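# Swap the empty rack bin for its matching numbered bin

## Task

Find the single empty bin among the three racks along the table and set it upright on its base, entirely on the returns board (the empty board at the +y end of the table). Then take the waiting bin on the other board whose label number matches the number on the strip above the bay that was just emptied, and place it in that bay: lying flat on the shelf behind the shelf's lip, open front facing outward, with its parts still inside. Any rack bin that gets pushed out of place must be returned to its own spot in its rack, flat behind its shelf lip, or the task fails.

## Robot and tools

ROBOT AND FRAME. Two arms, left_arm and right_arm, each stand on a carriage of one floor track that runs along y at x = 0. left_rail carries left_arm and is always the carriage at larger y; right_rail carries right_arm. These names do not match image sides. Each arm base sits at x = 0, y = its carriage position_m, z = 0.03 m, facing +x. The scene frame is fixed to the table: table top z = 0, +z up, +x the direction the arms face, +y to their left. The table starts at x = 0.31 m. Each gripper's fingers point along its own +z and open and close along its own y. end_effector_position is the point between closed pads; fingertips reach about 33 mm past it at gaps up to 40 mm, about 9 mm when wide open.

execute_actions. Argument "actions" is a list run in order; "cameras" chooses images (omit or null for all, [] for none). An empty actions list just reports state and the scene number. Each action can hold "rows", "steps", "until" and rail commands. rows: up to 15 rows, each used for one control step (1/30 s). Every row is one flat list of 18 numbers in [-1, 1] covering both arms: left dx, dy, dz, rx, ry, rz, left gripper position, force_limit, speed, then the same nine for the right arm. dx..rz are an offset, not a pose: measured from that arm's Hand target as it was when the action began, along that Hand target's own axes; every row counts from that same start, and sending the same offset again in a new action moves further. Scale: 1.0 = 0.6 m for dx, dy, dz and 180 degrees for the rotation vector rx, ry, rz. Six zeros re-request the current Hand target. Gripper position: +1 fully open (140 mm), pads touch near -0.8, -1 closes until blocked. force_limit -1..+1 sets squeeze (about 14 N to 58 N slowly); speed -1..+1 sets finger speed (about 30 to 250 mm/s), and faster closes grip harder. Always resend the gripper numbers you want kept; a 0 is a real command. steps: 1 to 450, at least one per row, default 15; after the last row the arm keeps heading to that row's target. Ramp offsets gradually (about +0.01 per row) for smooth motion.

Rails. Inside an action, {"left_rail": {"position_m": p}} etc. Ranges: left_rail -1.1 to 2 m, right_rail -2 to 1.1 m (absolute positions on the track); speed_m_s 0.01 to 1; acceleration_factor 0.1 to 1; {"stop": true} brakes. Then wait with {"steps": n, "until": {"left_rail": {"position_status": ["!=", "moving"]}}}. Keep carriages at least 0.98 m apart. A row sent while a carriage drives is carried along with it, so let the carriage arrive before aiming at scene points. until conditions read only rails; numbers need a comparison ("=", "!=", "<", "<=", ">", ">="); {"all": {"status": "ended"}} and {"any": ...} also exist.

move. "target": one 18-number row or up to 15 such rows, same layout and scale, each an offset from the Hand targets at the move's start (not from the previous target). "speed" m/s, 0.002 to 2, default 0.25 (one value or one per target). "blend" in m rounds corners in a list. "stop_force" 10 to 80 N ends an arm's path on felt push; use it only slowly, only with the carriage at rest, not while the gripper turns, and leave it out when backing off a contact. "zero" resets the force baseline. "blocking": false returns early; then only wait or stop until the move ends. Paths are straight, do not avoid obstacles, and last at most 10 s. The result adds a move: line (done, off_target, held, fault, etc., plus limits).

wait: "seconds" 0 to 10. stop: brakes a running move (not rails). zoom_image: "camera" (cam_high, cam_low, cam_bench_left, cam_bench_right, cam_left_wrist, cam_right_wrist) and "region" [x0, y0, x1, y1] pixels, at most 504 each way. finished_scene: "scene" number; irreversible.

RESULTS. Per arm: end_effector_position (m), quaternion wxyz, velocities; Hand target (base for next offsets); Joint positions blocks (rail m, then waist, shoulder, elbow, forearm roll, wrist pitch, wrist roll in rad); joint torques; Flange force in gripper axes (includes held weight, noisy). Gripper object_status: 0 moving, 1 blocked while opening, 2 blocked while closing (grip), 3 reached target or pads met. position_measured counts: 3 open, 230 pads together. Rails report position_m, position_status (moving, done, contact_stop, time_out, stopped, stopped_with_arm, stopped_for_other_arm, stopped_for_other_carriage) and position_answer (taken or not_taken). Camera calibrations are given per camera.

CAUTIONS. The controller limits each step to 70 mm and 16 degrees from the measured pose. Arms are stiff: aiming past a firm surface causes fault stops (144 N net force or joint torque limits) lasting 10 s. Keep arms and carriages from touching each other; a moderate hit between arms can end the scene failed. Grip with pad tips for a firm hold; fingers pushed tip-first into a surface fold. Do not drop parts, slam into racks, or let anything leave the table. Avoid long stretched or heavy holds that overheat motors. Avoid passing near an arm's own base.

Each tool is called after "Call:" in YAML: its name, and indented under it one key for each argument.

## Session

Call:
execute_actions:
  actions: []

Scene clock: 0.00 s.
left_arm: end_effector_position=(+0.6500, +1.0154, +0.3520) position_measured=3 object_status=3 end_effector_quat_wxyz=(+0.000, +1.000, +0.000, +0.000) | right_arm: end_effector_position=(+0.6500, -0.6687, +0.3520) position_measured=3 object_status=3 end_effector_quat_wxyz=(+0.000, +1.000, +0.000, +0.000)
Joint positions: left_arm=[1.015 -0.053 0.164 1.605 0 1.373 1.518] | right_arm=[-0.669 -0.053 0.164 1.605 0 1.373 1.518]
Joint velocities: within noise
Joint torques (N m): no reading
Flange force (N): no reading
Hand target: left_arm +0.6500, +1.0154, +0.3520; +0.000, +1.000, +0.000, +0.000 | right_arm +0.6500, -0.6687, +0.3520; +0.000, +1.000, +0.000, +0.000
Tool commands: left_gripper/position=+1.0 left_gripper/force_limit=+1.0 left_gripper/speed=+1.0 right_gripper/position=+1.0 right_gripper/force_limit=+1.0 right_gripper/speed=+1.0
left_rail: position_m=1.015 position_status=done
right_rail: position_m=-0.669 position_status=done
camera_calibration:
cam_left_wrist: T_world_to_cam=[[0.00472313, -0.999933, -0.0105548, 1.02716], [-0.940657, -0.00802424, 0.339263, 0.502963], [-0.339325, 0.00832608, -0.940632, 0.687745], [0, 0, 0, 1]] pos_world=[0.701634, 1.02541, 0.48712]
cam_right_wrist: T_world_to_cam=[[0.0225424, -0.999738, -0.00393158, -0.676439], [-0.932603, -0.0224451, 0.360205, 0.464367], [-0.360199, -0.00445328, -0.932865, 0.699274], [0, 0, 0, 1]] pos_world=[0.700196, -0.662725, 0.482401]

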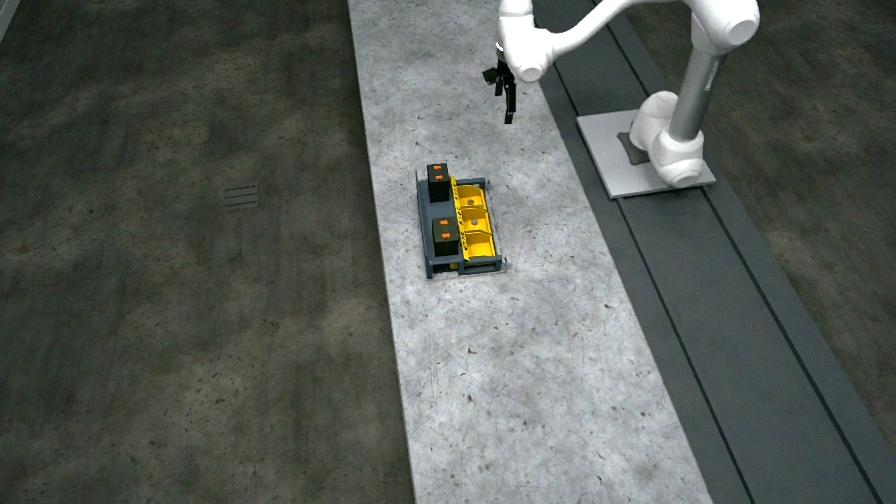

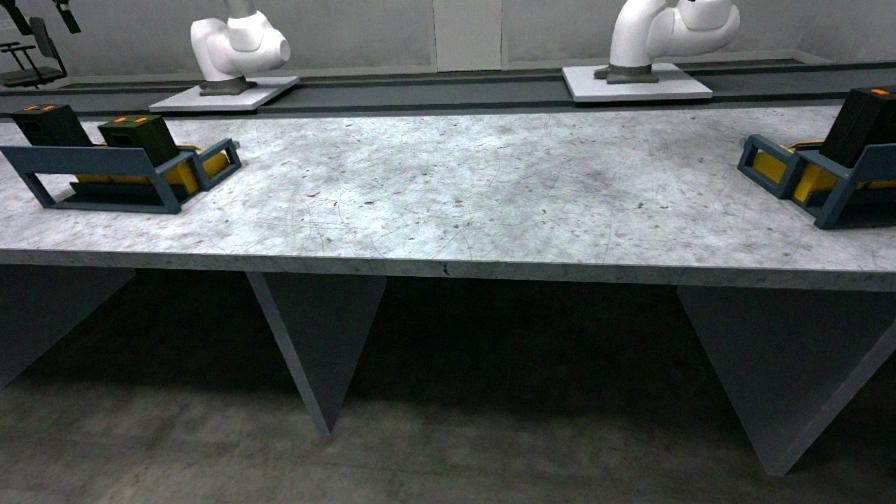

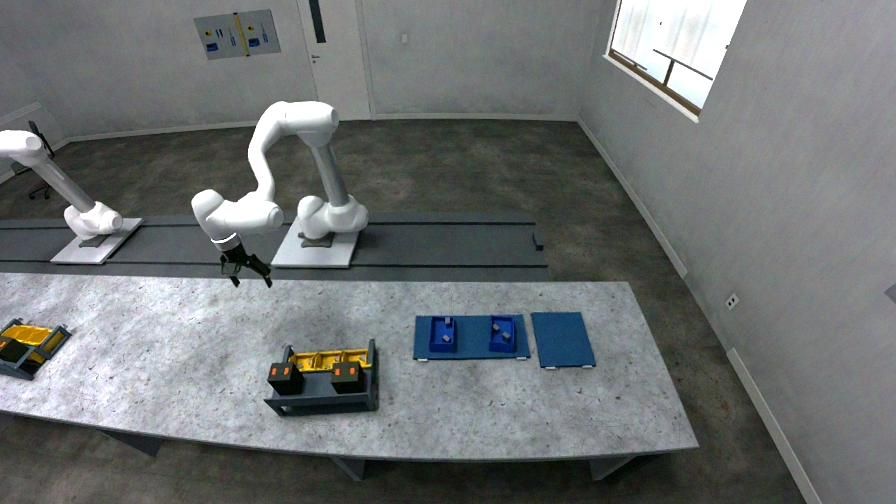

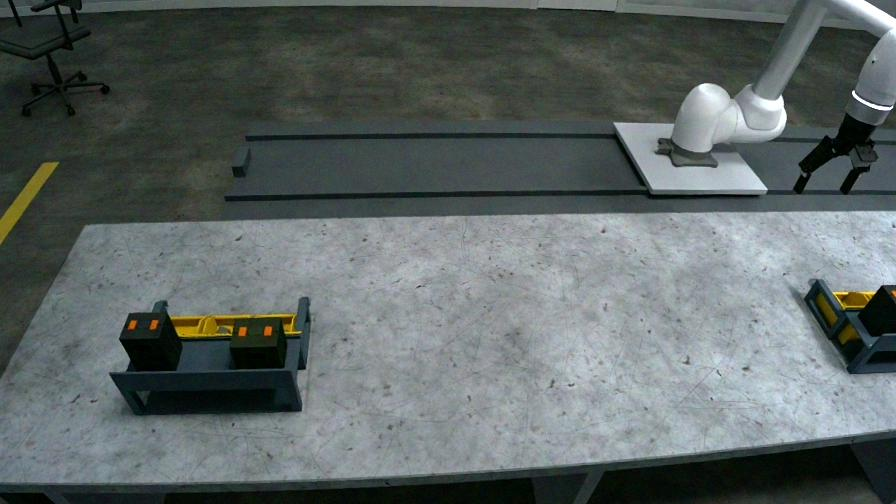

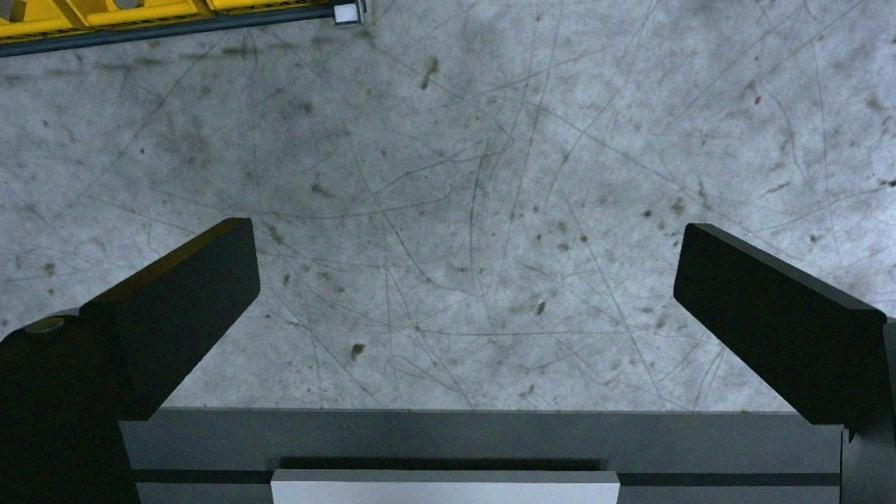

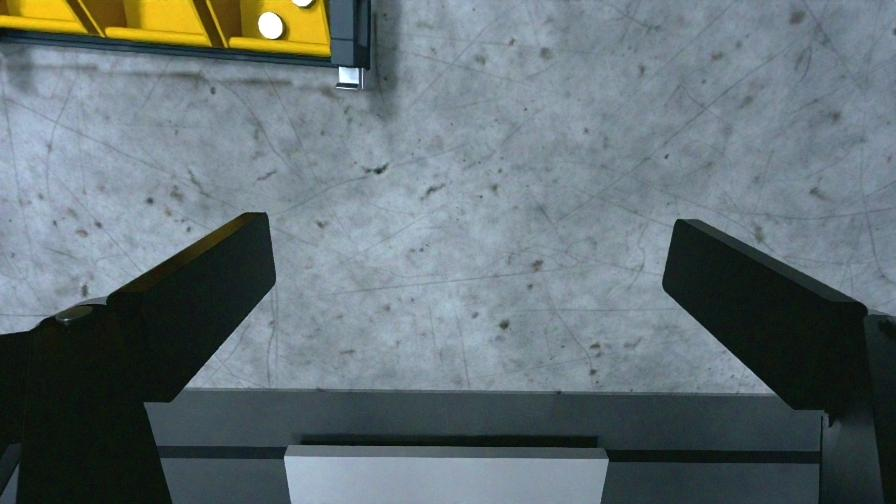

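Call:
zoom_image:
  camera: "cam_high"
  region: [390, 150, 530, 290]

Call:
execute_actions:
  actions:
    - {"left_rail":{"position_m":1.4},"right_rail":{"position_m":-0.24},"steps":200,"until":{"all":{"status":"ended"}}}
  cameras: []

Call:
move:
  target: [-0.17,0,-0.05,0,0.305,0,1,1,1,-0.17,0,-0.05,0,0.305,0,1,1,1]
  cameras: ["cam_left_wrist","cam_right_wrist"]

Call:
execute_actions:
  actions:
    - {"left_rail":{"position_m":1.95},"steps":200,"until":{"all":{"status":"ended"}}}
  cameras: ["cam_left_wrist"]

Scaled by 3.600 from the camera's 896x504 image, which has a finer 1280x720 frame.

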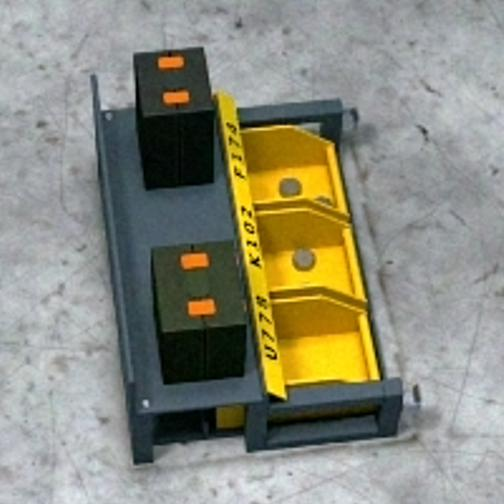

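Scene clock: 2.10 s.
left_arm: end_effector_position=(+0.6500, +1.3999, +0.3520) position_measured=3 object_status=3 end_effector_quat_wxyz=(+0.000, +1.000, +0.000, +0.000) | right_arm: end_effector_position=(+0.6500, -0.2400, +0.3520) position_measured=3 object_status=3 end_effector_quat_wxyz=(+0.000, +1.000, +0.000, +0.000)
Joint positions: left_arm=[1.4 -0.053 0.164 1.605 0 1.373 1.518] | right_arm=[-0.24 -0.053 0.164 1.605 0 1.373 1.518]
Joint torques (N m): left_arm=[3.1 -54.48 -40.32 3.99 0.11 0.15] | right_arm=[-0.08 -59.92 -43.46 4.02 0 0.25]
Flange force (N): left_arm=[-4.2 4.6 -3.4] | right_arm=[-0.6 0.5 4.0]
Hand target: left_arm +0.6500, +1.3999, +0.3520; +0.000, +1.000, +0.000, +0.000 | right_arm +0.6500, -0.2400, +0.3520; +0.000, +1.000, +0.000, +0.000
Tool commands: left_gripper/position=+1.0 left_gripper/force_limit=+1.0 left_gripper/speed=+1.0 right_gripper/position=+1.0 right_gripper/force_limit=+1.0 right_gripper/speed=+1.0
left_rail: position_m=1.400 position_status=done
right_rail: position_m=-0.240 position_status=done
No camera images: "cameras" was empty.

Scene clock: 4.80 s.
left_arm: end_effector_position=(+0.5480, +1.4001, +0.3820) position_measured=3 object_status=3 end_effector_quat_wxyz=(+0.000, +0.887, +0.000, +0.461) | right_arm: end_effector_position=(+0.5480, -0.2399, +0.3820) position_measured=3 object_status=3 end_effector_quat_wxyz=(+0.000, +0.887, +0.000, +0.461)
Joint positions: left_arm=[1.4 -0.125 -0.429 2.314 0.33 0.318 1.184] | right_arm=[-0.24 -0.125 -0.429 2.314 0.33 0.318 1.184]
Joint torques (N m): left_arm=[3.06 2.49 -41.62 3.89 -2.02 -0.06] | right_arm=[-0.27 0.38 -45.22 4.08 -2.19 0.01]
Flange force (N): left_arm=[0.0 0.0 0.0] | right_arm=[0.0 0.0 0.0]
Hand target: left_arm +0.5480, +1.4000, +0.3820; +0.000, +0.887, +0.000, +0.461 | right_arm +0.5480, -0.2400, +0.3820; +0.000, +0.887, +0.000, +0.461
Off the commanded pose: left_arm 0.000 m, 0 deg | right_arm 0.000 m, 0 deg.
left_rail: position_m=1.400 position_status=done
right_rail: position_m=-0.240 position_status=done
move: done
camera_calibration:
cam_left_wrist: T_world_to_cam=[[0.0109565, -0.999938, -0.00199643, 1.4059], [-0.818512, -0.00782165, -0.574436, 0.681783], [0.574384, 0.00792788, -0.818547, 0.131367], [0, 0, 0, 1]] pos_world=[0.467189, 1.41011, 0.501977]
cam_right_wrist: T_world_to_cam=[[0.0157898, -0.999741, 0.0163991, -0.249358], [-0.831027, -0.0222419, -0.555788, 0.662395], [0.556009, -0.00485233, -0.831162, 0.151397], [0, 0, 0, 1]] pos_world=[0.470227, -0.233826, 0.498076]
Images, in order (width x height): cam_left_wrist 896x504, cam_right_wrist 896x504.

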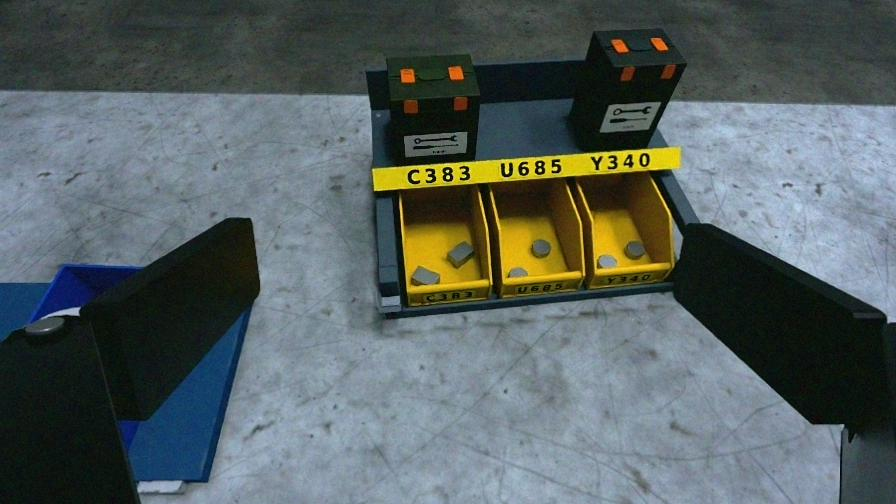

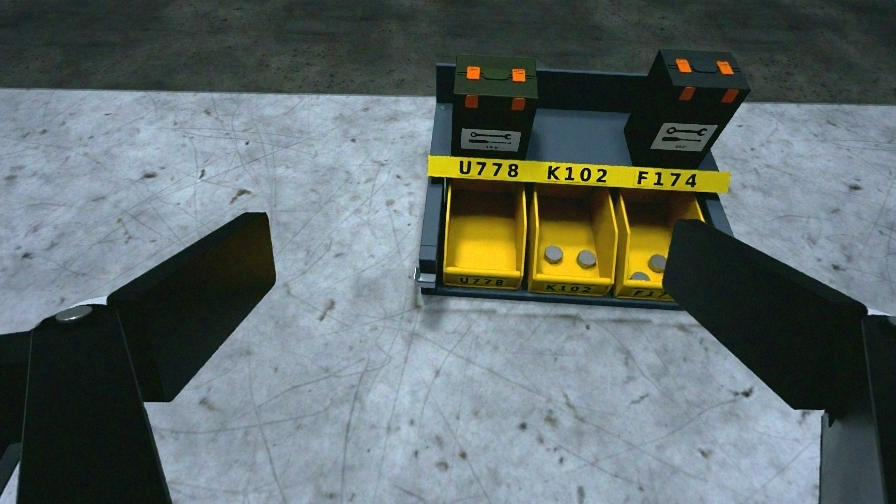

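Scene clock: 6.90 s.
left_arm: end_effector_position=(+0.5480, +1.9500, +0.3820) position_measured=3 object_status=3 end_effector_quat_wxyz=(+0.000, +0.887, +0.000, +0.461) | right_arm: end_effector_position=(+0.5480, -0.2400, +0.3820) position_measured=3 object_status=3 end_effector_quat_wxyz=(+0.000, +0.887, +0.000, +0.461)
Joint positions: left_arm=[1.95 -0.125 -0.429 2.314 0.334 0.318 1.181] | right_arm=[-0.24 -0.125 -0.429 2.314 0.333 0.318 1.181]
Joint torques (N m): left_arm=[2.83 2.61 -41.78 3.86 -2.02 0.12] | right_arm=[-0.38 0.41 -44.69 3.93 -2.08 0.12]
Flange force (N): left_arm=[0.0 0.0 0.0] | right_arm=[0.0 0.0 0.0]
Hand target: left_arm +0.5480, +1.9500, +0.3820; +0.000, +0.887, +0.000, +0.461 | right_arm +0.5480, -0.2400, +0.3820; +0.000, +0.887, +0.000, +0.461
Tool commands: left_gripper/position=+1.0 left_gripper/force_limit=+1.0 left_gripper/speed=+1.0 right_gripper/position=+1.0 right_gripper/force_limit=+1.0 right_gripper/speed=+1.0
Off the commanded pose: left_arm 0.000 m, 0 deg | right_arm 0.000 m, 0 deg.
left_rail: position_m=1.950 position_status=done
right_rail: position_m=-0.240 position_status=done
camera_calibration:
cam_left_wrist: T_world_to_cam=[[0.0113511, -0.999933, -0.00220517, 1.95558], [-0.818431, -0.00802366, -0.574549, 0.686497], [0.574493, 0.00832656, -0.818467, 0.126136], [0, 0, 0, 1]] pos_world=[0.467189, 1.95991, 0.501977]
Images, in order (width x height): cam_left_wrist 896x504.

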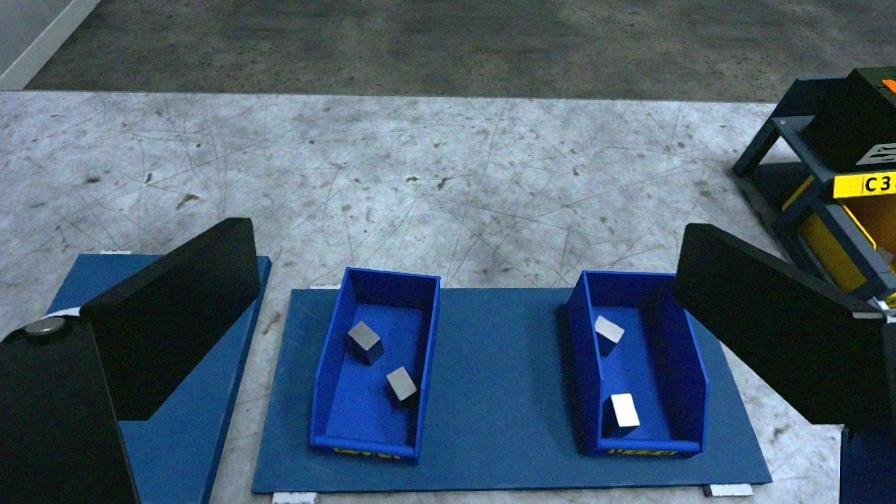

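Call:
move:
  target: [-0.17,0,-0.17,0,0.03,0,1,1,1,0,0,0,0,0,0,1,1,1]
  cameras: ["cam_left_wrist","cam_high","cam_right_wrist"]

Call:
zoom_image:
  camera: "cam_left_wrist"
  region: [250, 250, 750, 500]

Scene clock: 9.67 s.
left_arm: end_effector_position=(+0.4060, +1.9502, +0.3573) position_measured=3 object_status=3 end_effector_quat_wxyz=(+0.000, +0.865, +0.000, +0.502) | right_arm: end_effector_position=(+0.5480, -0.2400, +0.3820) position_measured=3 object_status=3 end_effector_quat_wxyz=(+0.000, +0.887, +0.000, +0.461)
Joint positions: left_arm=[1.95 -0.294 -0.785 2.534 0.635 0.437 0.833] | right_arm=[-0.24 -0.125 -0.429 2.314 0.333 0.318 1.181]
Joint torques (N m): left_arm=[3.33 30.51 -43.13 3.4 -1.79 0.67] | right_arm=[0.13 0.2 -44.95 3.99 -2.2 0.2]
Flange force (N): left_arm=[0.0 0.0 0.0] | right_arm=[0.0 0.0 0.0]
Hand target: left_arm +0.4059, +1.9500, +0.3572; +0.000, +0.865, +0.000, +0.502 | right_arm +0.5480, -0.2400, +0.3820; +0.000, +0.887, +0.000, +0.461
Off the commanded pose: left_arm 0.000 m, 0 deg | right_arm 0.000 m, 0 deg.
left_rail: position_m=1.950 position_status=done
right_rail: position_m=-0.240 position_status=done
move: done
camera_calibration:
cam_left_wrist: T_world_to_cam=[[0.0105529, -0.999944, -0.000632063, 1.95718], [-0.760891, -0.00761996, -0.648835, 0.558409], [0.648794, 0.00732804, -0.760929, 0.13869], [0, 0, 0, 1]] pos_world=[0.314254, 1.96031, 0.469085]
cam_right_wrist: T_world_to_cam=[[0.0161227, -0.999738, 0.0162644, -0.249646], [-0.830974, -0.0224441, -0.555858, 0.662355], [0.556077, -0.00455342, -0.831118, 0.15141], [0, 0, 0, 1]] pos_world=[0.470229, -0.234025, 0.498075]
Images, in order (width x height): cam_high 896x504, cam_left_wrist 896x504, cam_right_wrist 896x504.

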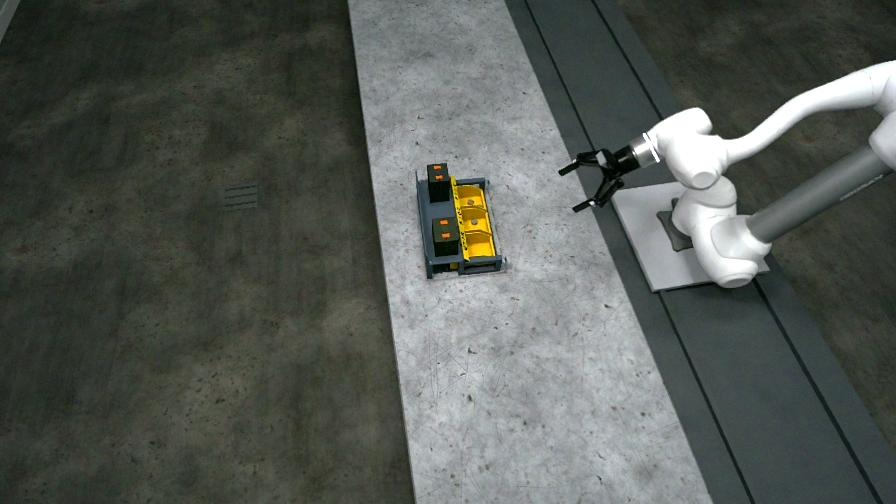

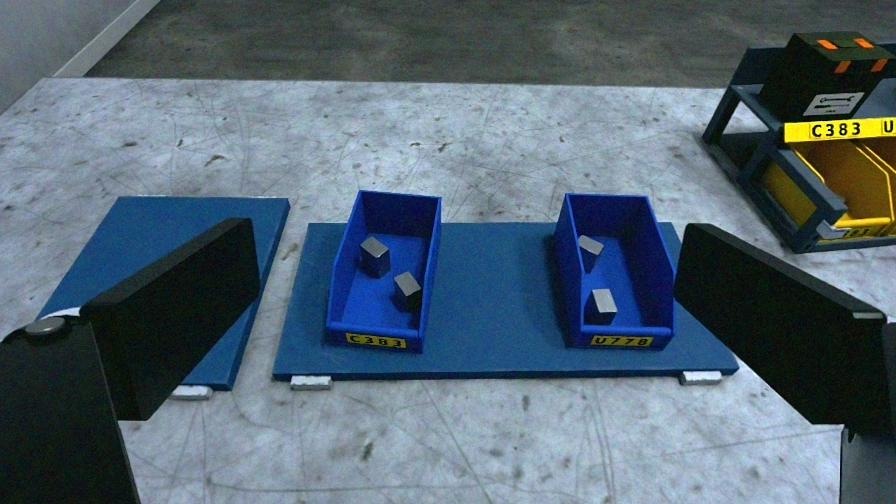

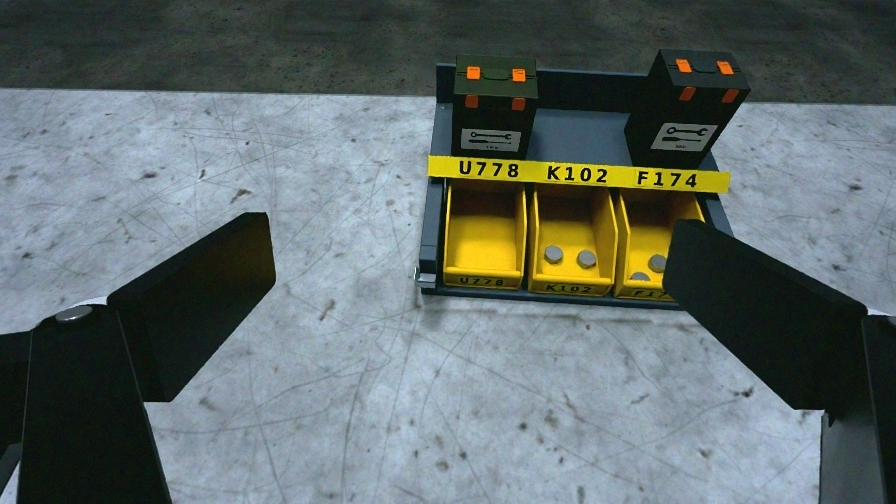

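Scaled by 1.008 from the camera's 896x504 image, which has a finer 1280x720 frame.

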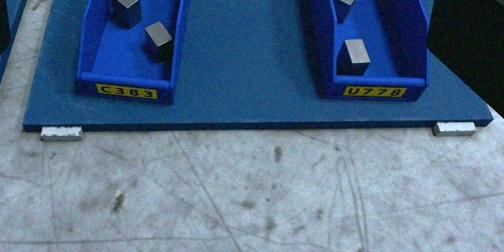

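Call:
execute_actions:
  actions:
    - {"right_rail":{"position_m":-1.7,"speed_m_s":0.7,"acceleration_factor":0.6},"steps":200,"until":{"right_rail":{"position_status":["!=","moving"]}}}
    - {"left_rail":{"position_m":-0.28,"speed_m_s":0.8,"acceleration_factor":0.5},"steps":300,"until":{"left_rail":{"position_status":["!=","moving"]}}}
  cameras: []

Call:
move:
  target: [0,0,0,0,-0.333,0,-0.4,1,1,0,0,0,0,0,0,1,1,1]
  speed: 0.4
  cameras: ["cam_left_wrist"]

Scene clock: 19.40 s.
left_arm: end_effector_position=(+0.4059, -0.2800, +0.3572) position_measured=3 object_status=3 end_effector_quat_wxyz=(+0.000, +0.865, +0.000, +0.502) | right_arm: end_effector_position=(+0.5480, -1.7000, +0.3820) position_measured=3 object_status=3 end_effector_quat_wxyz=(+0.000, +0.887, +0.000, +0.461)
Joint positions: left_arm=[-0.28 -0.299 -0.785 2.534 0.645 0.44 0.822] | right_arm=[-1.7 -0.125 -0.429 2.314 0.334 0.318 1.181]
Joint torques (N m): left_arm=[2.59 30.18 -43.13 3.77 -1.66 0.14] | right_arm=[-0.04 0.49 -44.97 3.95 -2.18 0.34]
Flange force (N): left_arm=[0.0 0.0 0.0] | right_arm=[0.0 0.0 0.0]
Flange force at the end of the 1st action (N): left_arm=[0.0 0.0 0.0] | right_arm=[0.0 0.0 0.0]
Hand target: left_arm +0.4059, -0.2800, +0.3572; +0.000, +0.865, +0.000, +0.502 | right_arm +0.5480, -1.7000, +0.3820; +0.000, +0.887, +0.000, +0.461
Tool commands: left_gripper/position=+1.0 left_gripper/force_limit=+1.0 left_gripper/speed=+1.0 right_gripper/position=+1.0 right_gripper/force_limit=+1.0 right_gripper/speed=+1.0
Off the commanded pose: left_arm 0.000 m, 0 deg | right_arm 0.000 m, 0 deg.
left_rail: position_m=-0.280 speed_m_s=0.80 position_status=done
right_rail: position_m=-1.700 speed_m_s=0.70 position_status=done
No camera images: "cameras" was empty.

Scene clock: 21.30 s.
left_arm: end_effector_position=(+0.4059, -0.2800, +0.3572) position_measured=179 object_status=3 end_effector_quat_wxyz=(+0.000, +1.000, +0.000, +0.003) | right_arm: end_effector_position=(+0.5480, -1.7000, +0.3820) position_measured=3 object_status=3 end_effector_quat_wxyz=(+0.000, +0.887, +0.000, +0.461)
Joint positions: left_arm=[-0.28 -0.086 -0.242 1.983 0.001 1.394 1.485] | right_arm=[-1.7 -0.125 -0.429 2.314 0.334 0.318 1.181]
Joint torques (N m): left_arm=[2.73 -13.83 -40.75 4.02 0.25 0.14] | right_arm=[0.2 -0.08 -44.89 3.98 -2.13 0.15]
Flange force (N): left_arm=[-3.6 7.2 -2.4] | right_arm=[0.0 0.0 0.0]
Hand target: left_arm +0.4059, -0.2800, +0.3572; +0.000, +1.000, +0.000, +0.003 | right_arm +0.5480, -1.7000, +0.3820; +0.000, +0.887, +0.000, +0.461
Off the commanded pose: left_arm 0.000 m, 0 deg | right_arm 0.000 m, 0 deg.
left_rail: position_m=-0.280 speed_m_s=0.80 position_status=done
right_rail: position_m=-1.700 speed_m_s=0.70 position_status=done
move: done
camera_calibration:
cam_left_wrist: T_world_to_cam=[[0.00478943, -0.999933, -0.0105242, -0.26698], [-0.942795, -0.00802344, 0.333276, 0.264252], [-0.333338, 0.00832592, -0.942771, 0.618913], [0, 0, 0, 1]] pos_world=[0.456721, -0.269995, 0.492615]
Images, in order (width x height): cam_left_wrist 896x504.

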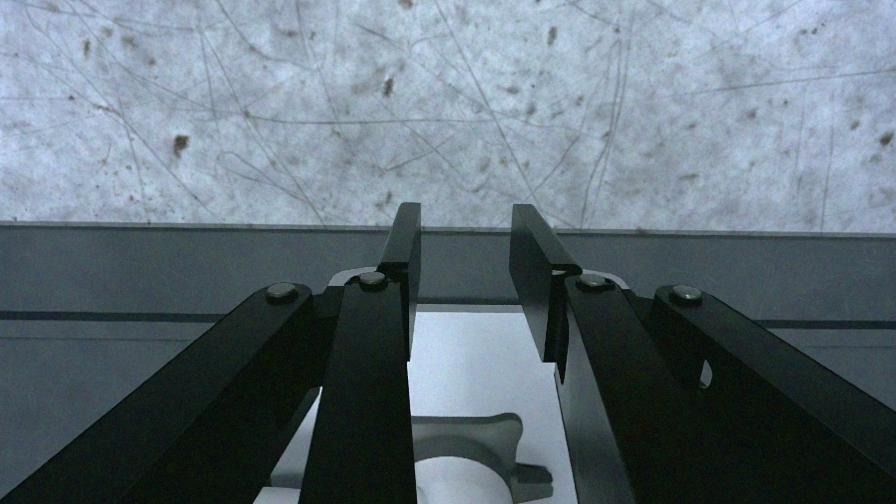

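Call:
move:
  target: [0.553,0,0.156,0,0,0.5,-0.4,1,1,0,0,0,0,0,0,1,1,1]
  speed: 0.4
  cameras: ["cam_left_wrist","cam_bench_right"]

Scene clock: 24.10 s.
left_arm: end_effector_position=(+0.7383, -0.2800, +0.2657) position_measured=179 object_status=3 end_effector_quat_wxyz=(-0.002, +0.707, -0.707, +0.002) | right_arm: end_effector_position=(+0.5480, -1.7000, +0.3820) position_measured=3 object_status=3 end_effector_quat_wxyz=(+0.000, +0.887, +0.000, +0.461)
Joint positions: left_arm=[-0.28 -0.047 0.333 1.547 0 1.255 3.095] | right_arm=[-1.7 -0.125 -0.429 2.314 0.334 0.318 1.181]
Joint torques (N m): left_arm=[3.09 -69.97 -39.68 3.83 0.1 0.07] | right_arm=[-0.37 -0.31 -44.78 3.91 -2.28 0.2]
Flange force (N): left_arm=[4.5 5.6 -3.4] | right_arm=[0.0 0.0 0.0]
Hand target: left_arm +0.7383, -0.2800, +0.2657; -0.002, +0.707, -0.707, +0.002 | right_arm +0.5480, -1.7000, +0.3820; +0.000, +0.887, +0.000, +0.461
Off the commanded pose: left_arm 0.000 m, 0 deg | right_arm 0.000 m, 0 deg.
left_rail: position_m=-0.280 speed_m_s=0.80 position_status=done
right_rail: position_m=-1.700 speed_m_s=0.70 position_status=done
move: done
camera_calibration:
cam_left_wrist: T_world_to_cam=[[-0.999846, -0.00481845, -0.0168505, 0.752436], [-0.0102497, 0.94066, 0.339197, 0.183622], [0.0142162, 0.339318, -0.940564, 0.479], [0, 0, 0, 1]] pos_world=[0.747393, -0.331633, 0.400925]
Images, in order (width x height): cam_bench_right 896x504, cam_left_wrist 896x504.

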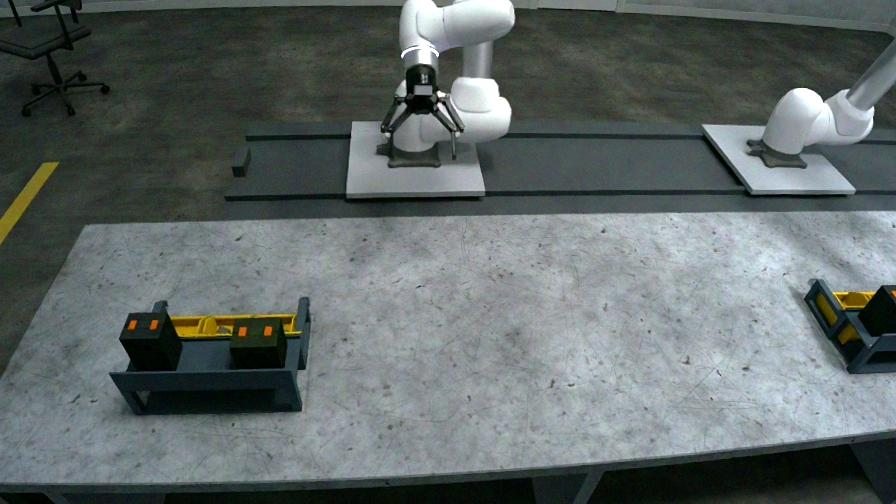

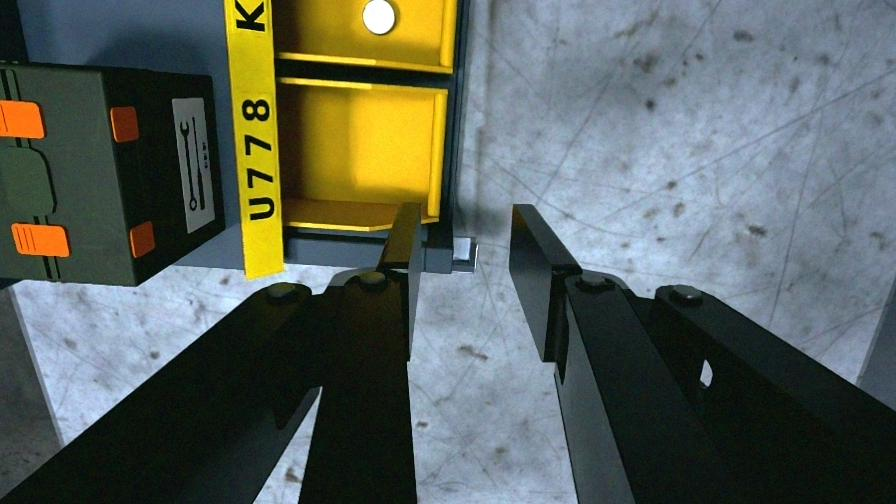

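Call:
move:
  target: [-0.0133,-0.0268,0.0037,0,0,0.03,-0.4,1,1,0,0,0,0,0,0,1,1,1]
  cameras: ["cam_left_wrist"]

Scene clock: 25.30 s.
left_arm: end_effector_position=(+0.7544, -0.2720, +0.2636) position_measured=179 object_status=3 end_effector_quat_wxyz=(+0.002, -0.673, +0.740, -0.002) | right_arm: end_effector_position=(+0.5480, -1.7000, +0.3820) position_measured=3 object_status=3 end_effector_quat_wxyz=(+0.000, +0.887, +0.000, +0.461)
Joint positions: left_arm=[-0.28 -0.035 0.359 1.514 0 1.262 3.2] | right_arm=[-1.7 -0.125 -0.429 2.314 0.334 0.318 1.181]
Joint torques (N m): left_arm=[3.08 -72.54 -38.99 3.85 0.13 0.27] | right_arm=[-0.16 0.6 -44.62 3.88 -2.19 0.23]
Flange force (N): left_arm=[4.5 3.7 -4.3] | right_arm=[0.0 0.0 0.0]
Hand target: left_arm +0.7544, -0.2720, +0.2636; +0.002, -0.673, +0.740, -0.002 | right_arm +0.5480, -1.7000, +0.3820; +0.000, +0.887, +0.000, +0.461
Off the commanded pose: left_arm 0.000 m, 0 deg | right_arm 0.000 m, 0 deg.
left_rail: position_m=-0.280 speed_m_s=0.80 position_status=done
right_rail: position_m=-1.700 speed_m_s=0.70 position_status=done
move: done
camera_calibration:
cam_left_wrist: T_world_to_cam=[[-0.995854, 0.0893948, -0.0168094, 0.79122], [0.0784002, 0.937254, 0.339717, 0.109124], [0.0461236, 0.336991, -0.940377, 0.449284], [0, 0, 0, 1]] pos_world=[0.758662, -0.324413, 0.398725]
Images, in order (width x height): cam_left_wrist 896x504.

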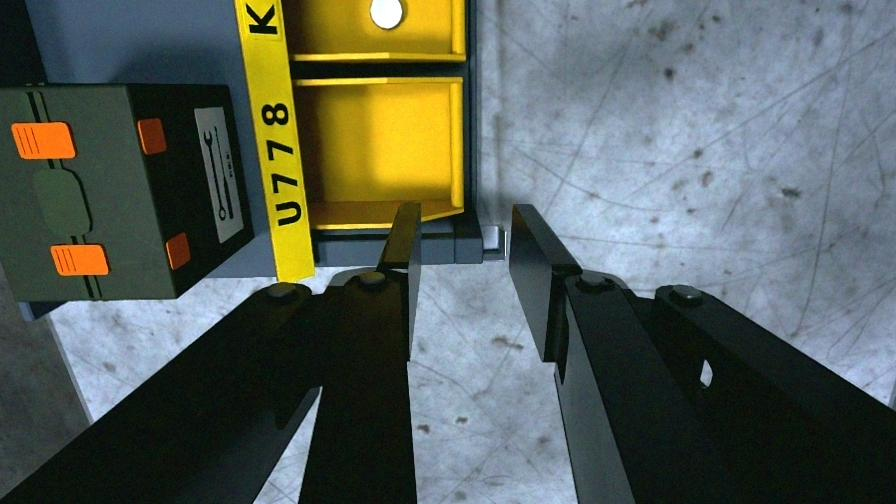

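Call:
move:
  target: [-0.0045,0,0.261,0,0,0,-0.4,1,1,0,0,0,0,0,0,1,1,1]
  cameras: ["cam_left_wrist"]

Scene clock: 26.70 s.
left_arm: end_effector_position=(+0.7556, -0.2693, +0.1071) position_measured=179 object_status=3 end_effector_quat_wxyz=(+0.002, -0.673, +0.740, -0.002) | right_arm: end_effector_position=(+0.5480, -1.7000, +0.3820) position_measured=3 object_status=3 end_effector_quat_wxyz=(+0.000, +0.887, +0.000, +0.461)
Joint positions: left_arm=[-0.28 -0.032 0.467 1.663 0 1.005 3.204] | right_arm=[-1.7 -0.125 -0.429 2.314 0.334 0.318 1.181]
Joint torques (N m): left_arm=[2.93 -79.31 -34.14 3.33 -0.01 0.12] | right_arm=[-0.45 0.45 -45.06 3.95 -2.12 0.2]
Flange force (N): left_arm=[5.0 0.6 -5.0] | right_arm=[0.0 0.0 0.0]
Hand target: left_arm +0.7556, -0.2693, +0.1070; +0.002, -0.673, +0.740, -0.002 | right_arm +0.5480, -1.7000, +0.3820; +0.000, +0.887, +0.000, +0.461
Off the commanded pose: left_arm 0.000 m, 0 deg | right_arm 0.000 m, 0 deg.
left_rail: position_m=-0.280 speed_m_s=0.80 position_status=done
right_rail: position_m=-1.700 speed_m_s=0.70 position_status=done
move: done
camera_calibration:
cam_left_wrist: T_world_to_cam=[[-0.995854, 0.0893948, -0.0168094, 0.789543], [0.0784002, 0.937254, 0.339717, 0.159665], [0.0461236, 0.336991, -0.940377, 0.30115], [0, 0, 0, 1]] pos_world=[0.759862, -0.321713, 0.242225]
Images, in order (width x height): cam_left_wrist 896x504.

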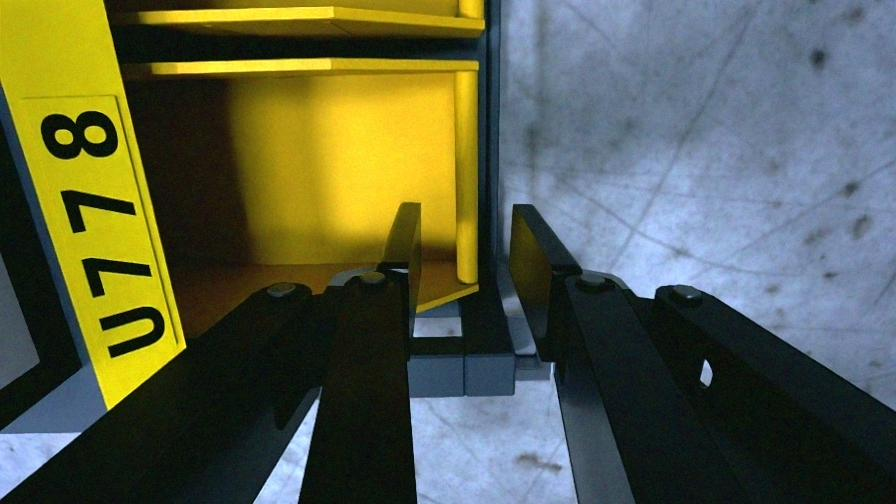

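Call:
move:
  target: [0,0,0.0817,0,0,0,-0.4,1,1,0,0,0,0,0,0,1,1,1]
  speed: 0.06
  cameras: []

Call:
execute_actions:
  actions:
    - {"rows":[[0,0,0,0,0,0,-1,-1,-1,0,0,0,0,0,0,1,1,1]],"steps":75}
    - {"rows":[[0,0,0,0,0,0,-0.98,0.3,-1,0,0,0,0,0,0,1,1,1]],"steps":30}
  cameras: ["cam_left_wrist"]

Scene clock: 28.10 s.
left_arm: end_effector_position=(+0.7559, -0.2693, +0.0580) position_measured=179 object_status=3 end_effector_quat_wxyz=(+0.002, -0.673, +0.740, -0.002) | right_arm: end_effector_position=(+0.5480, -1.7000, +0.3820) position_measured=3 object_status=3 end_effector_quat_wxyz=(+0.000, +0.887, +0.000, +0.461)
Joint positions: left_arm=[-0.28 -0.032 0.512 1.696 0 0.928 3.204] | right_arm=[-1.7 -0.125 -0.429 2.314 0.334 0.318 1.181]
Joint torques (N m): left_arm=[2.92 -81.76 -32.86 3.16 0.32 0.13] | right_arm=[-0.57 0.47 -44.88 4 -2.17 0.16]
Flange force (N): left_arm=[3.9 1.9 -4.3] | right_arm=[0.0 0.0 0.0]
Hand target: left_arm +0.7559, -0.2693, +0.0580; +0.002, -0.673, +0.740, -0.002 | right_arm +0.5480, -1.7000, +0.3820; +0.000, +0.887, +0.000, +0.461
Off the commanded pose: left_arm 0.000 m, 0 deg | right_arm 0.000 m, 0 deg.
left_rail: position_m=-0.280 speed_m_s=0.80 position_status=done
right_rail: position_m=-1.700 speed_m_s=0.70 position_status=done
move: done
No camera images: "cameras" was empty.

Scene clock: 31.80 s.
left_arm: end_effector_position=(+0.7559, -0.2693, +0.0580) position_measured=218 object_status=2 end_effector_quat_wxyz=(+0.002, -0.673, +0.740, -0.002) | right_arm: end_effector_position=(+0.5480, -1.7000, +0.3820) position_measured=3 object_status=3 end_effector_quat_wxyz=(+0.000, +0.887, +0.000, +0.461)
Joint positions: left_arm=[-0.28 -0.032 0.512 1.696 0 0.927 3.204] | right_arm=[-1.7 -0.125 -0.429 2.314 0.334 0.318 1.181]
Joint torques (N m): left_arm=[2.63 -69.6 -27.38 3.1 -0.72 0.1] | right_arm=[0.09 0.63 -44.93 3.92 -2.11 0.2]
Flange force (N): left_arm=[4.5 4.6 -20.8] | right_arm=[0.0 0.0 0.0]
Flange force at the end of the 1st action (N): left_arm=[4.0 3.4 -8.8] | right_arm=[0.0 0.0 0.0]
Hand target: left_arm +0.7559, -0.2693, +0.0580; +0.002, -0.673, +0.740, -0.002 | right_arm +0.5480, -1.7000, +0.3820; +0.000, +0.887, +0.000, +0.461
Off the commanded pose: left_arm 0.000 m, 0 deg | right_arm 0.000 m, 0 deg.
left_rail: position_m=-0.280 speed_m_s=0.80 position_status=done
right_rail: position_m=-1.700 speed_m_s=0.70 position_status=done
camera_calibration:
cam_left_wrist: T_world_to_cam=[[-0.995854, 0.0893948, -0.0168094, 0.789016], [0.0784002, 0.937254, 0.339717, 0.176322], [0.0461236, 0.336991, -0.940377, 0.254963], [0, 0, 0, 1]] pos_world=[0.760162, -0.321713, 0.193125]
Images, in order (width x height): cam_left_wrist 896x504.

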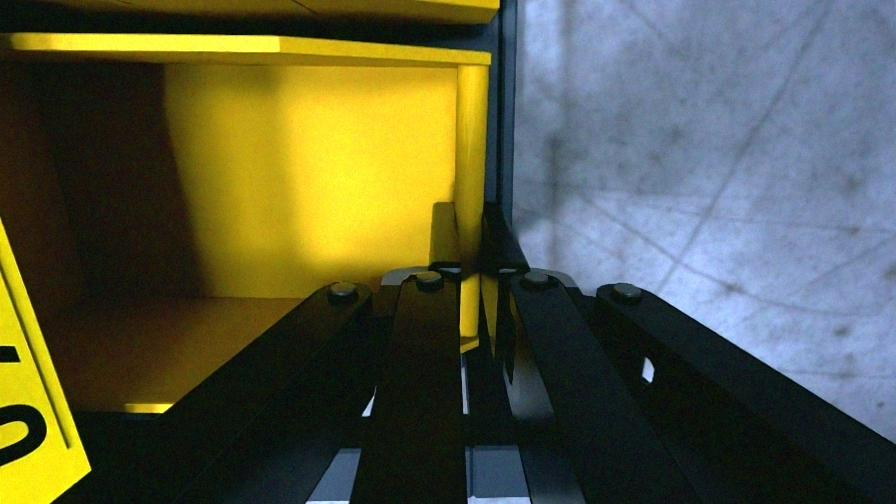

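Call:
move:
  target:
    - [0,0,-0.03,0,0,0,-0.98,0.3,-1,0,0,0,0,0,0,1,1,1]
    - [0,0.1,-0.03,0,0,0,-0.98,0.3,-1,0,0,0,0,0,0,1,1,1]
    - [0,0.3167,-0.03,0,0,0,-0.98,0.3,-1,0,0,0,0,0,0,1,1,1]
    - [0,0.3167,-0.33,0,0,0,-0.98,0.3,-1,0,0,0,0,0,0,1,1,1]
  speed: [0.03,0.05,0.1,0.15]
  cameras: ["cam_left_wrist"]

Call:
execute_actions:
  actions:
    - {"left_rail":{"position_m":2.0,"speed_m_s":0.8,"acceleration_factor":0.4},"steps":330,"until":{"left_rail":{"position_status":["!=","moving"]}}}
  cameras: ["cam_left_wrist","cam_bench_left"]

Scene clock: 37.43 s.
left_arm: end_effector_position=(+0.5655, -0.2514, +0.2547) position_measured=218 object_status=2 end_effector_quat_wxyz=(+0.002, -0.673, +0.740, -0.002) | right_arm: end_effector_position=(+0.5480, -1.7000, +0.3820) position_measured=3 object_status=3 end_effector_quat_wxyz=(+0.000, +0.887, +0.000, +0.461)
Joint positions: left_arm=[-0.28 -0.011 0.075 1.888 0 1.173 3.225] | right_arm=[-1.7 -0.125 -0.429 2.314 0.333 0.318 1.181]
Joint torques (N m): left_arm=[2.97 -44.7 -38.9 3.68 0.27 0.14] | right_arm=[-0.27 -0.07 -45.02 4.01 -2.16 0.16]
Flange force (N): left_arm=[5.9 2.2 -1.6] | right_arm=[0.0 0.0 0.0]
Hand target: left_arm +0.5655, -0.2515, +0.2548; +0.002, -0.673, +0.740, -0.002 | right_arm +0.5480, -1.7000, +0.3820; +0.000, +0.887, +0.000, +0.461
Off the commanded pose: left_arm 0.000 m, 0 deg | right_arm 0.000 m, 0 deg.
left_rail: position_m=-0.280 speed_m_s=0.80 position_status=done
right_rail: position_m=-1.700 speed_m_s=0.70 position_status=done
move: done
camera_calibration:
cam_left_wrist: T_world_to_cam=[[-0.995854, 0.0893948, -0.0168094, 0.601112], [0.0784002, 0.937254, 0.339717, 0.10765], [0.0461236, 0.336991, -0.940377, 0.442685], [0, 0, 0, 1]] pos_world=[0.569762, -0.303813, 0.389825]
Images, in order (width x height): cam_left_wrist 896x504.

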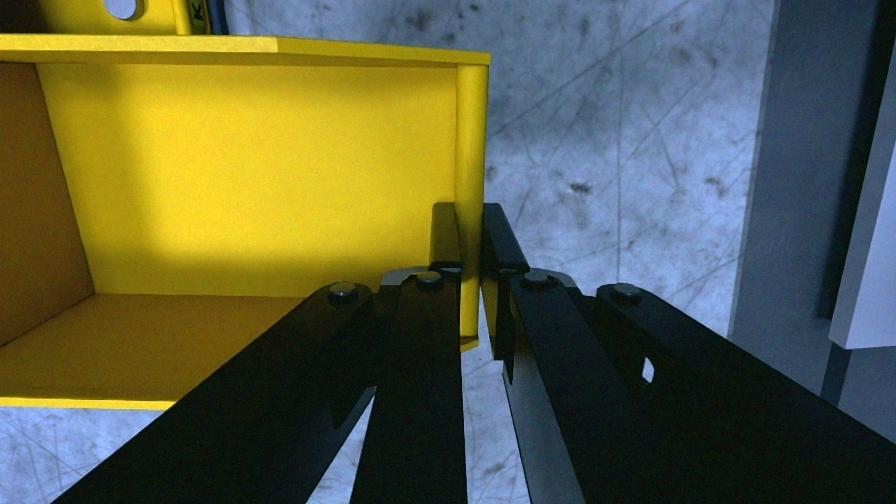

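Scene clock: 43.63 s.
left_arm: end_effector_position=(+0.5655, +2.0285, +0.2548) position_measured=218 object_status=2 end_effector_quat_wxyz=(+0.002, -0.673, +0.740, -0.002) | right_arm: end_effector_position=(+0.5480, -1.7000, +0.3820) position_measured=3 object_status=3 end_effector_quat_wxyz=(+0.000, +0.887, +0.000, +0.461)
Joint positions: left_arm=[2 -0.011 0.075 1.888 0 1.173 3.225] | right_arm=[-1.7 -0.125 -0.429 2.314 0.333 0.318 1.181]
Joint torques (N m): left_arm=[2.99 -44.04 -38.65 3.65 0.01 0.16] | right_arm=[-0.18 -0.45 -44.6 4.03 -2.1 0.13]
Flange force (N): left_arm=[5.9 2.9 -3.1] | right_arm=[0.0 0.0 0.0]
Hand target: left_arm +0.5655, +2.0285, +0.2548; +0.002, -0.673, +0.740, -0.002 | right_arm +0.5480, -1.7000, +0.3820; +0.000, +0.887, +0.000, +0.461
Tool commands: left_gripper/position=-0.98 left_gripper/force_limit=+0.3 left_gripper/speed=-1.0 right_gripper/position=+1.0 right_gripper/force_limit=+1.0 right_gripper/speed=+1.0
Off the commanded pose: left_arm 0.000 m, 0 deg | right_arm 0.000 m, 0 deg.
left_rail: position_m=2.000 speed_m_s=0.80 position_status=done
right_rail: position_m=-1.700 speed_m_s=0.70 position_status=done
camera_calibration:
cam_left_wrist: T_world_to_cam=[[-0.995854, 0.0893948, -0.0168094, 0.397293], [0.0784002, 0.937254, 0.339717, -2.02932], [0.0461236, 0.336991, -0.940377, -0.32556], [0, 0, 0, 1]] pos_world=[0.569762, 1.97619, 0.389925]
Images, in order (width x height): cam_bench_left 896x504, cam_left_wrist 896x504.

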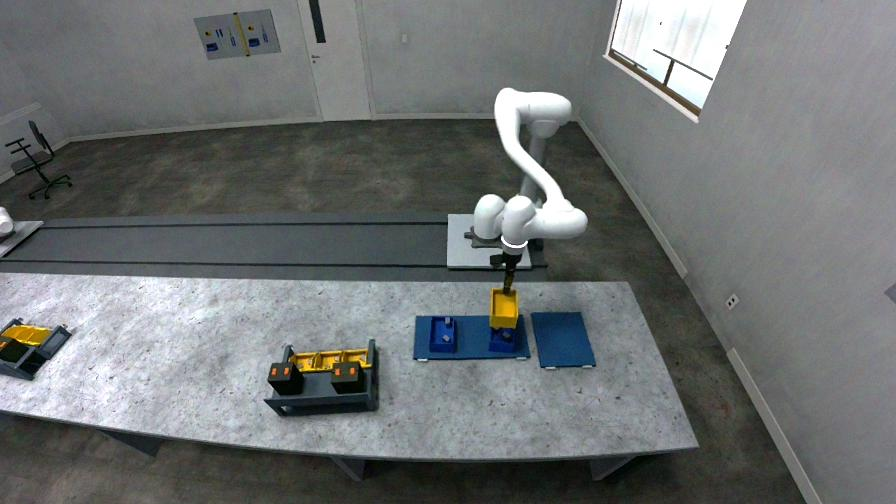

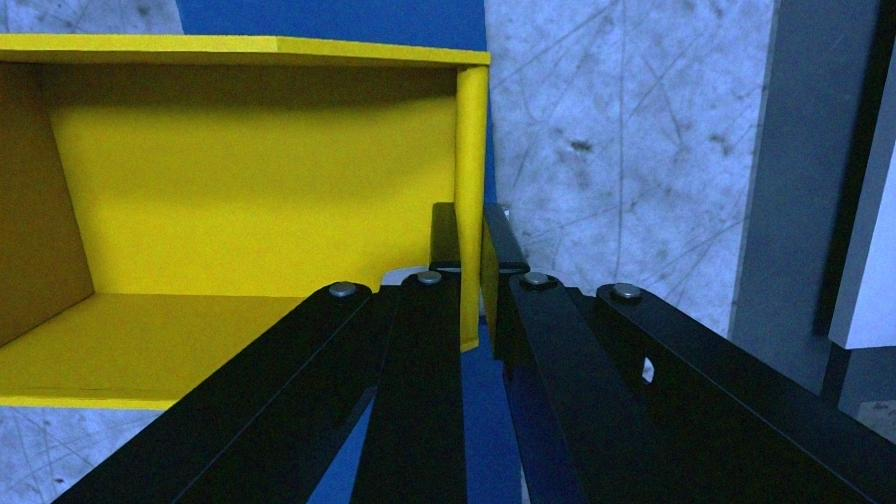

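Call:
move:
  target:
    - [-0.4626,0.0027,0,0,0,-0.03,-0.98,0.3,-1,0,0,0,0,0,0,1,1,1]
    - [-0.4626,0.0027,0.283,0,0,-0.03,-0.98,0.3,-1,0,0,0,0,0,0,1,1,1]
  speed: [0.25,0.12]
  cameras: ["cam_left_wrist","cam_bench_left"]

Call:
zoom_image:
  camera: "cam_bench_left"
  region: [400, 250, 650, 400]

Scene clock: 47.23 s.
left_arm: end_effector_position=(+0.5911, +2.3050, +0.0852) position_measured=218 object_status=2 end_effector_quat_wxyz=(-0.002, +0.707, -0.707, +0.002) | right_arm: end_effector_position=(+0.5480, -1.7000, +0.3820) position_measured=3 object_status=3 end_effector_quat_wxyz=(+0.000, +0.887, +0.000, +0.461)
Joint positions: left_arm=[2 0.426 0.366 1.868 -0.003 0.903 3.569] | right_arm=[-1.7 -0.125 -0.429 2.314 0.333 0.318 1.181]
Joint torques (N m): left_arm=[2.83 -66.23 -32.86 3.05 0.16 0.12] | right_arm=[-0.35 0.25 -44.83 3.97 -2.23 0.21]
Flange force (N): left_arm=[6.5 2.1 -5.4] | right_arm=[0.0 0.0 0.0]
Hand target: left_arm +0.5911, +2.3050, +0.0851; -0.002, +0.707, -0.707, +0.002 | right_arm +0.5480, -1.7000, +0.3820; +0.000, +0.887, +0.000, +0.461
Off the commanded pose: left_arm 0.000 m, 0 deg | right_arm 0.000 m, 0 deg.
left_rail: position_m=2.000 speed_m_s=0.80 position_status=done
right_rail: position_m=-1.700 speed_m_s=0.70 position_status=done
move: done
camera_calibration:
cam_left_wrist: T_world_to_cam=[[-0.999847, -0.00472427, -0.016817, 0.614552], [-0.0101498, 0.940661, 0.339197, -2.18829], [0.0142167, 0.339316, -0.940565, -0.565907], [0, 0, 0, 1]] pos_world=[0.600293, 2.25337, 0.220325]
Images, in order (width x height): cam_bench_left 896x504, cam_left_wrist 896x504.

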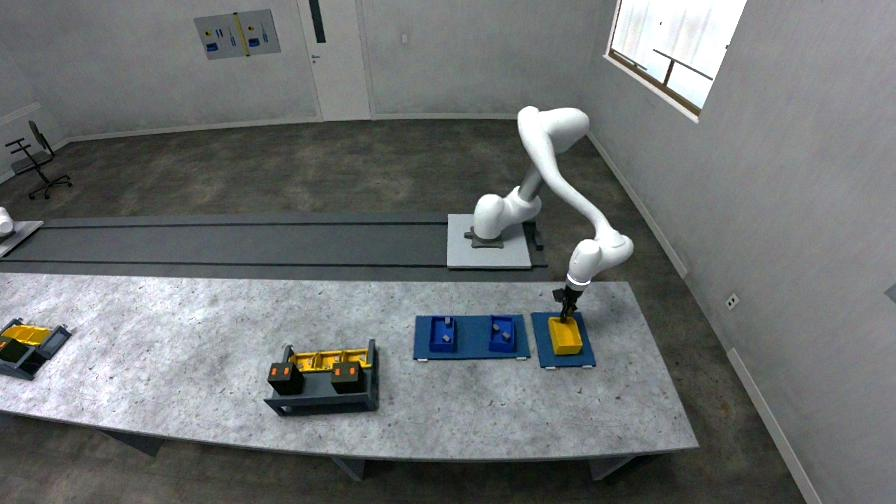

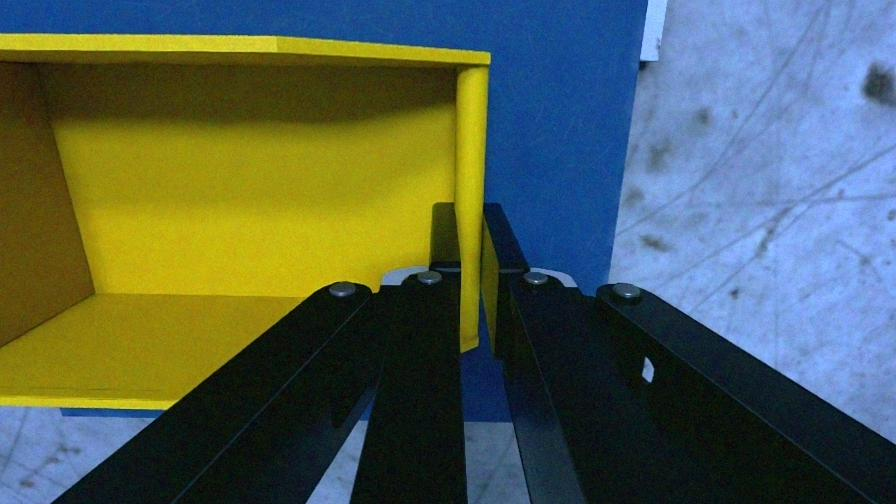

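Scaled by 2.016 from the camera's 896x504 image, which has a finer 1280x720 frame.

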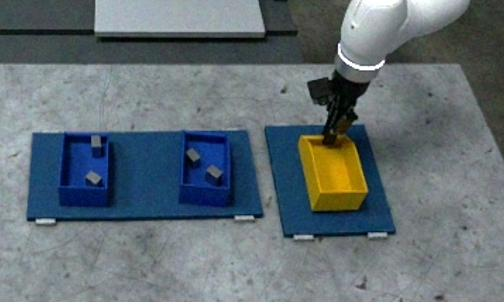

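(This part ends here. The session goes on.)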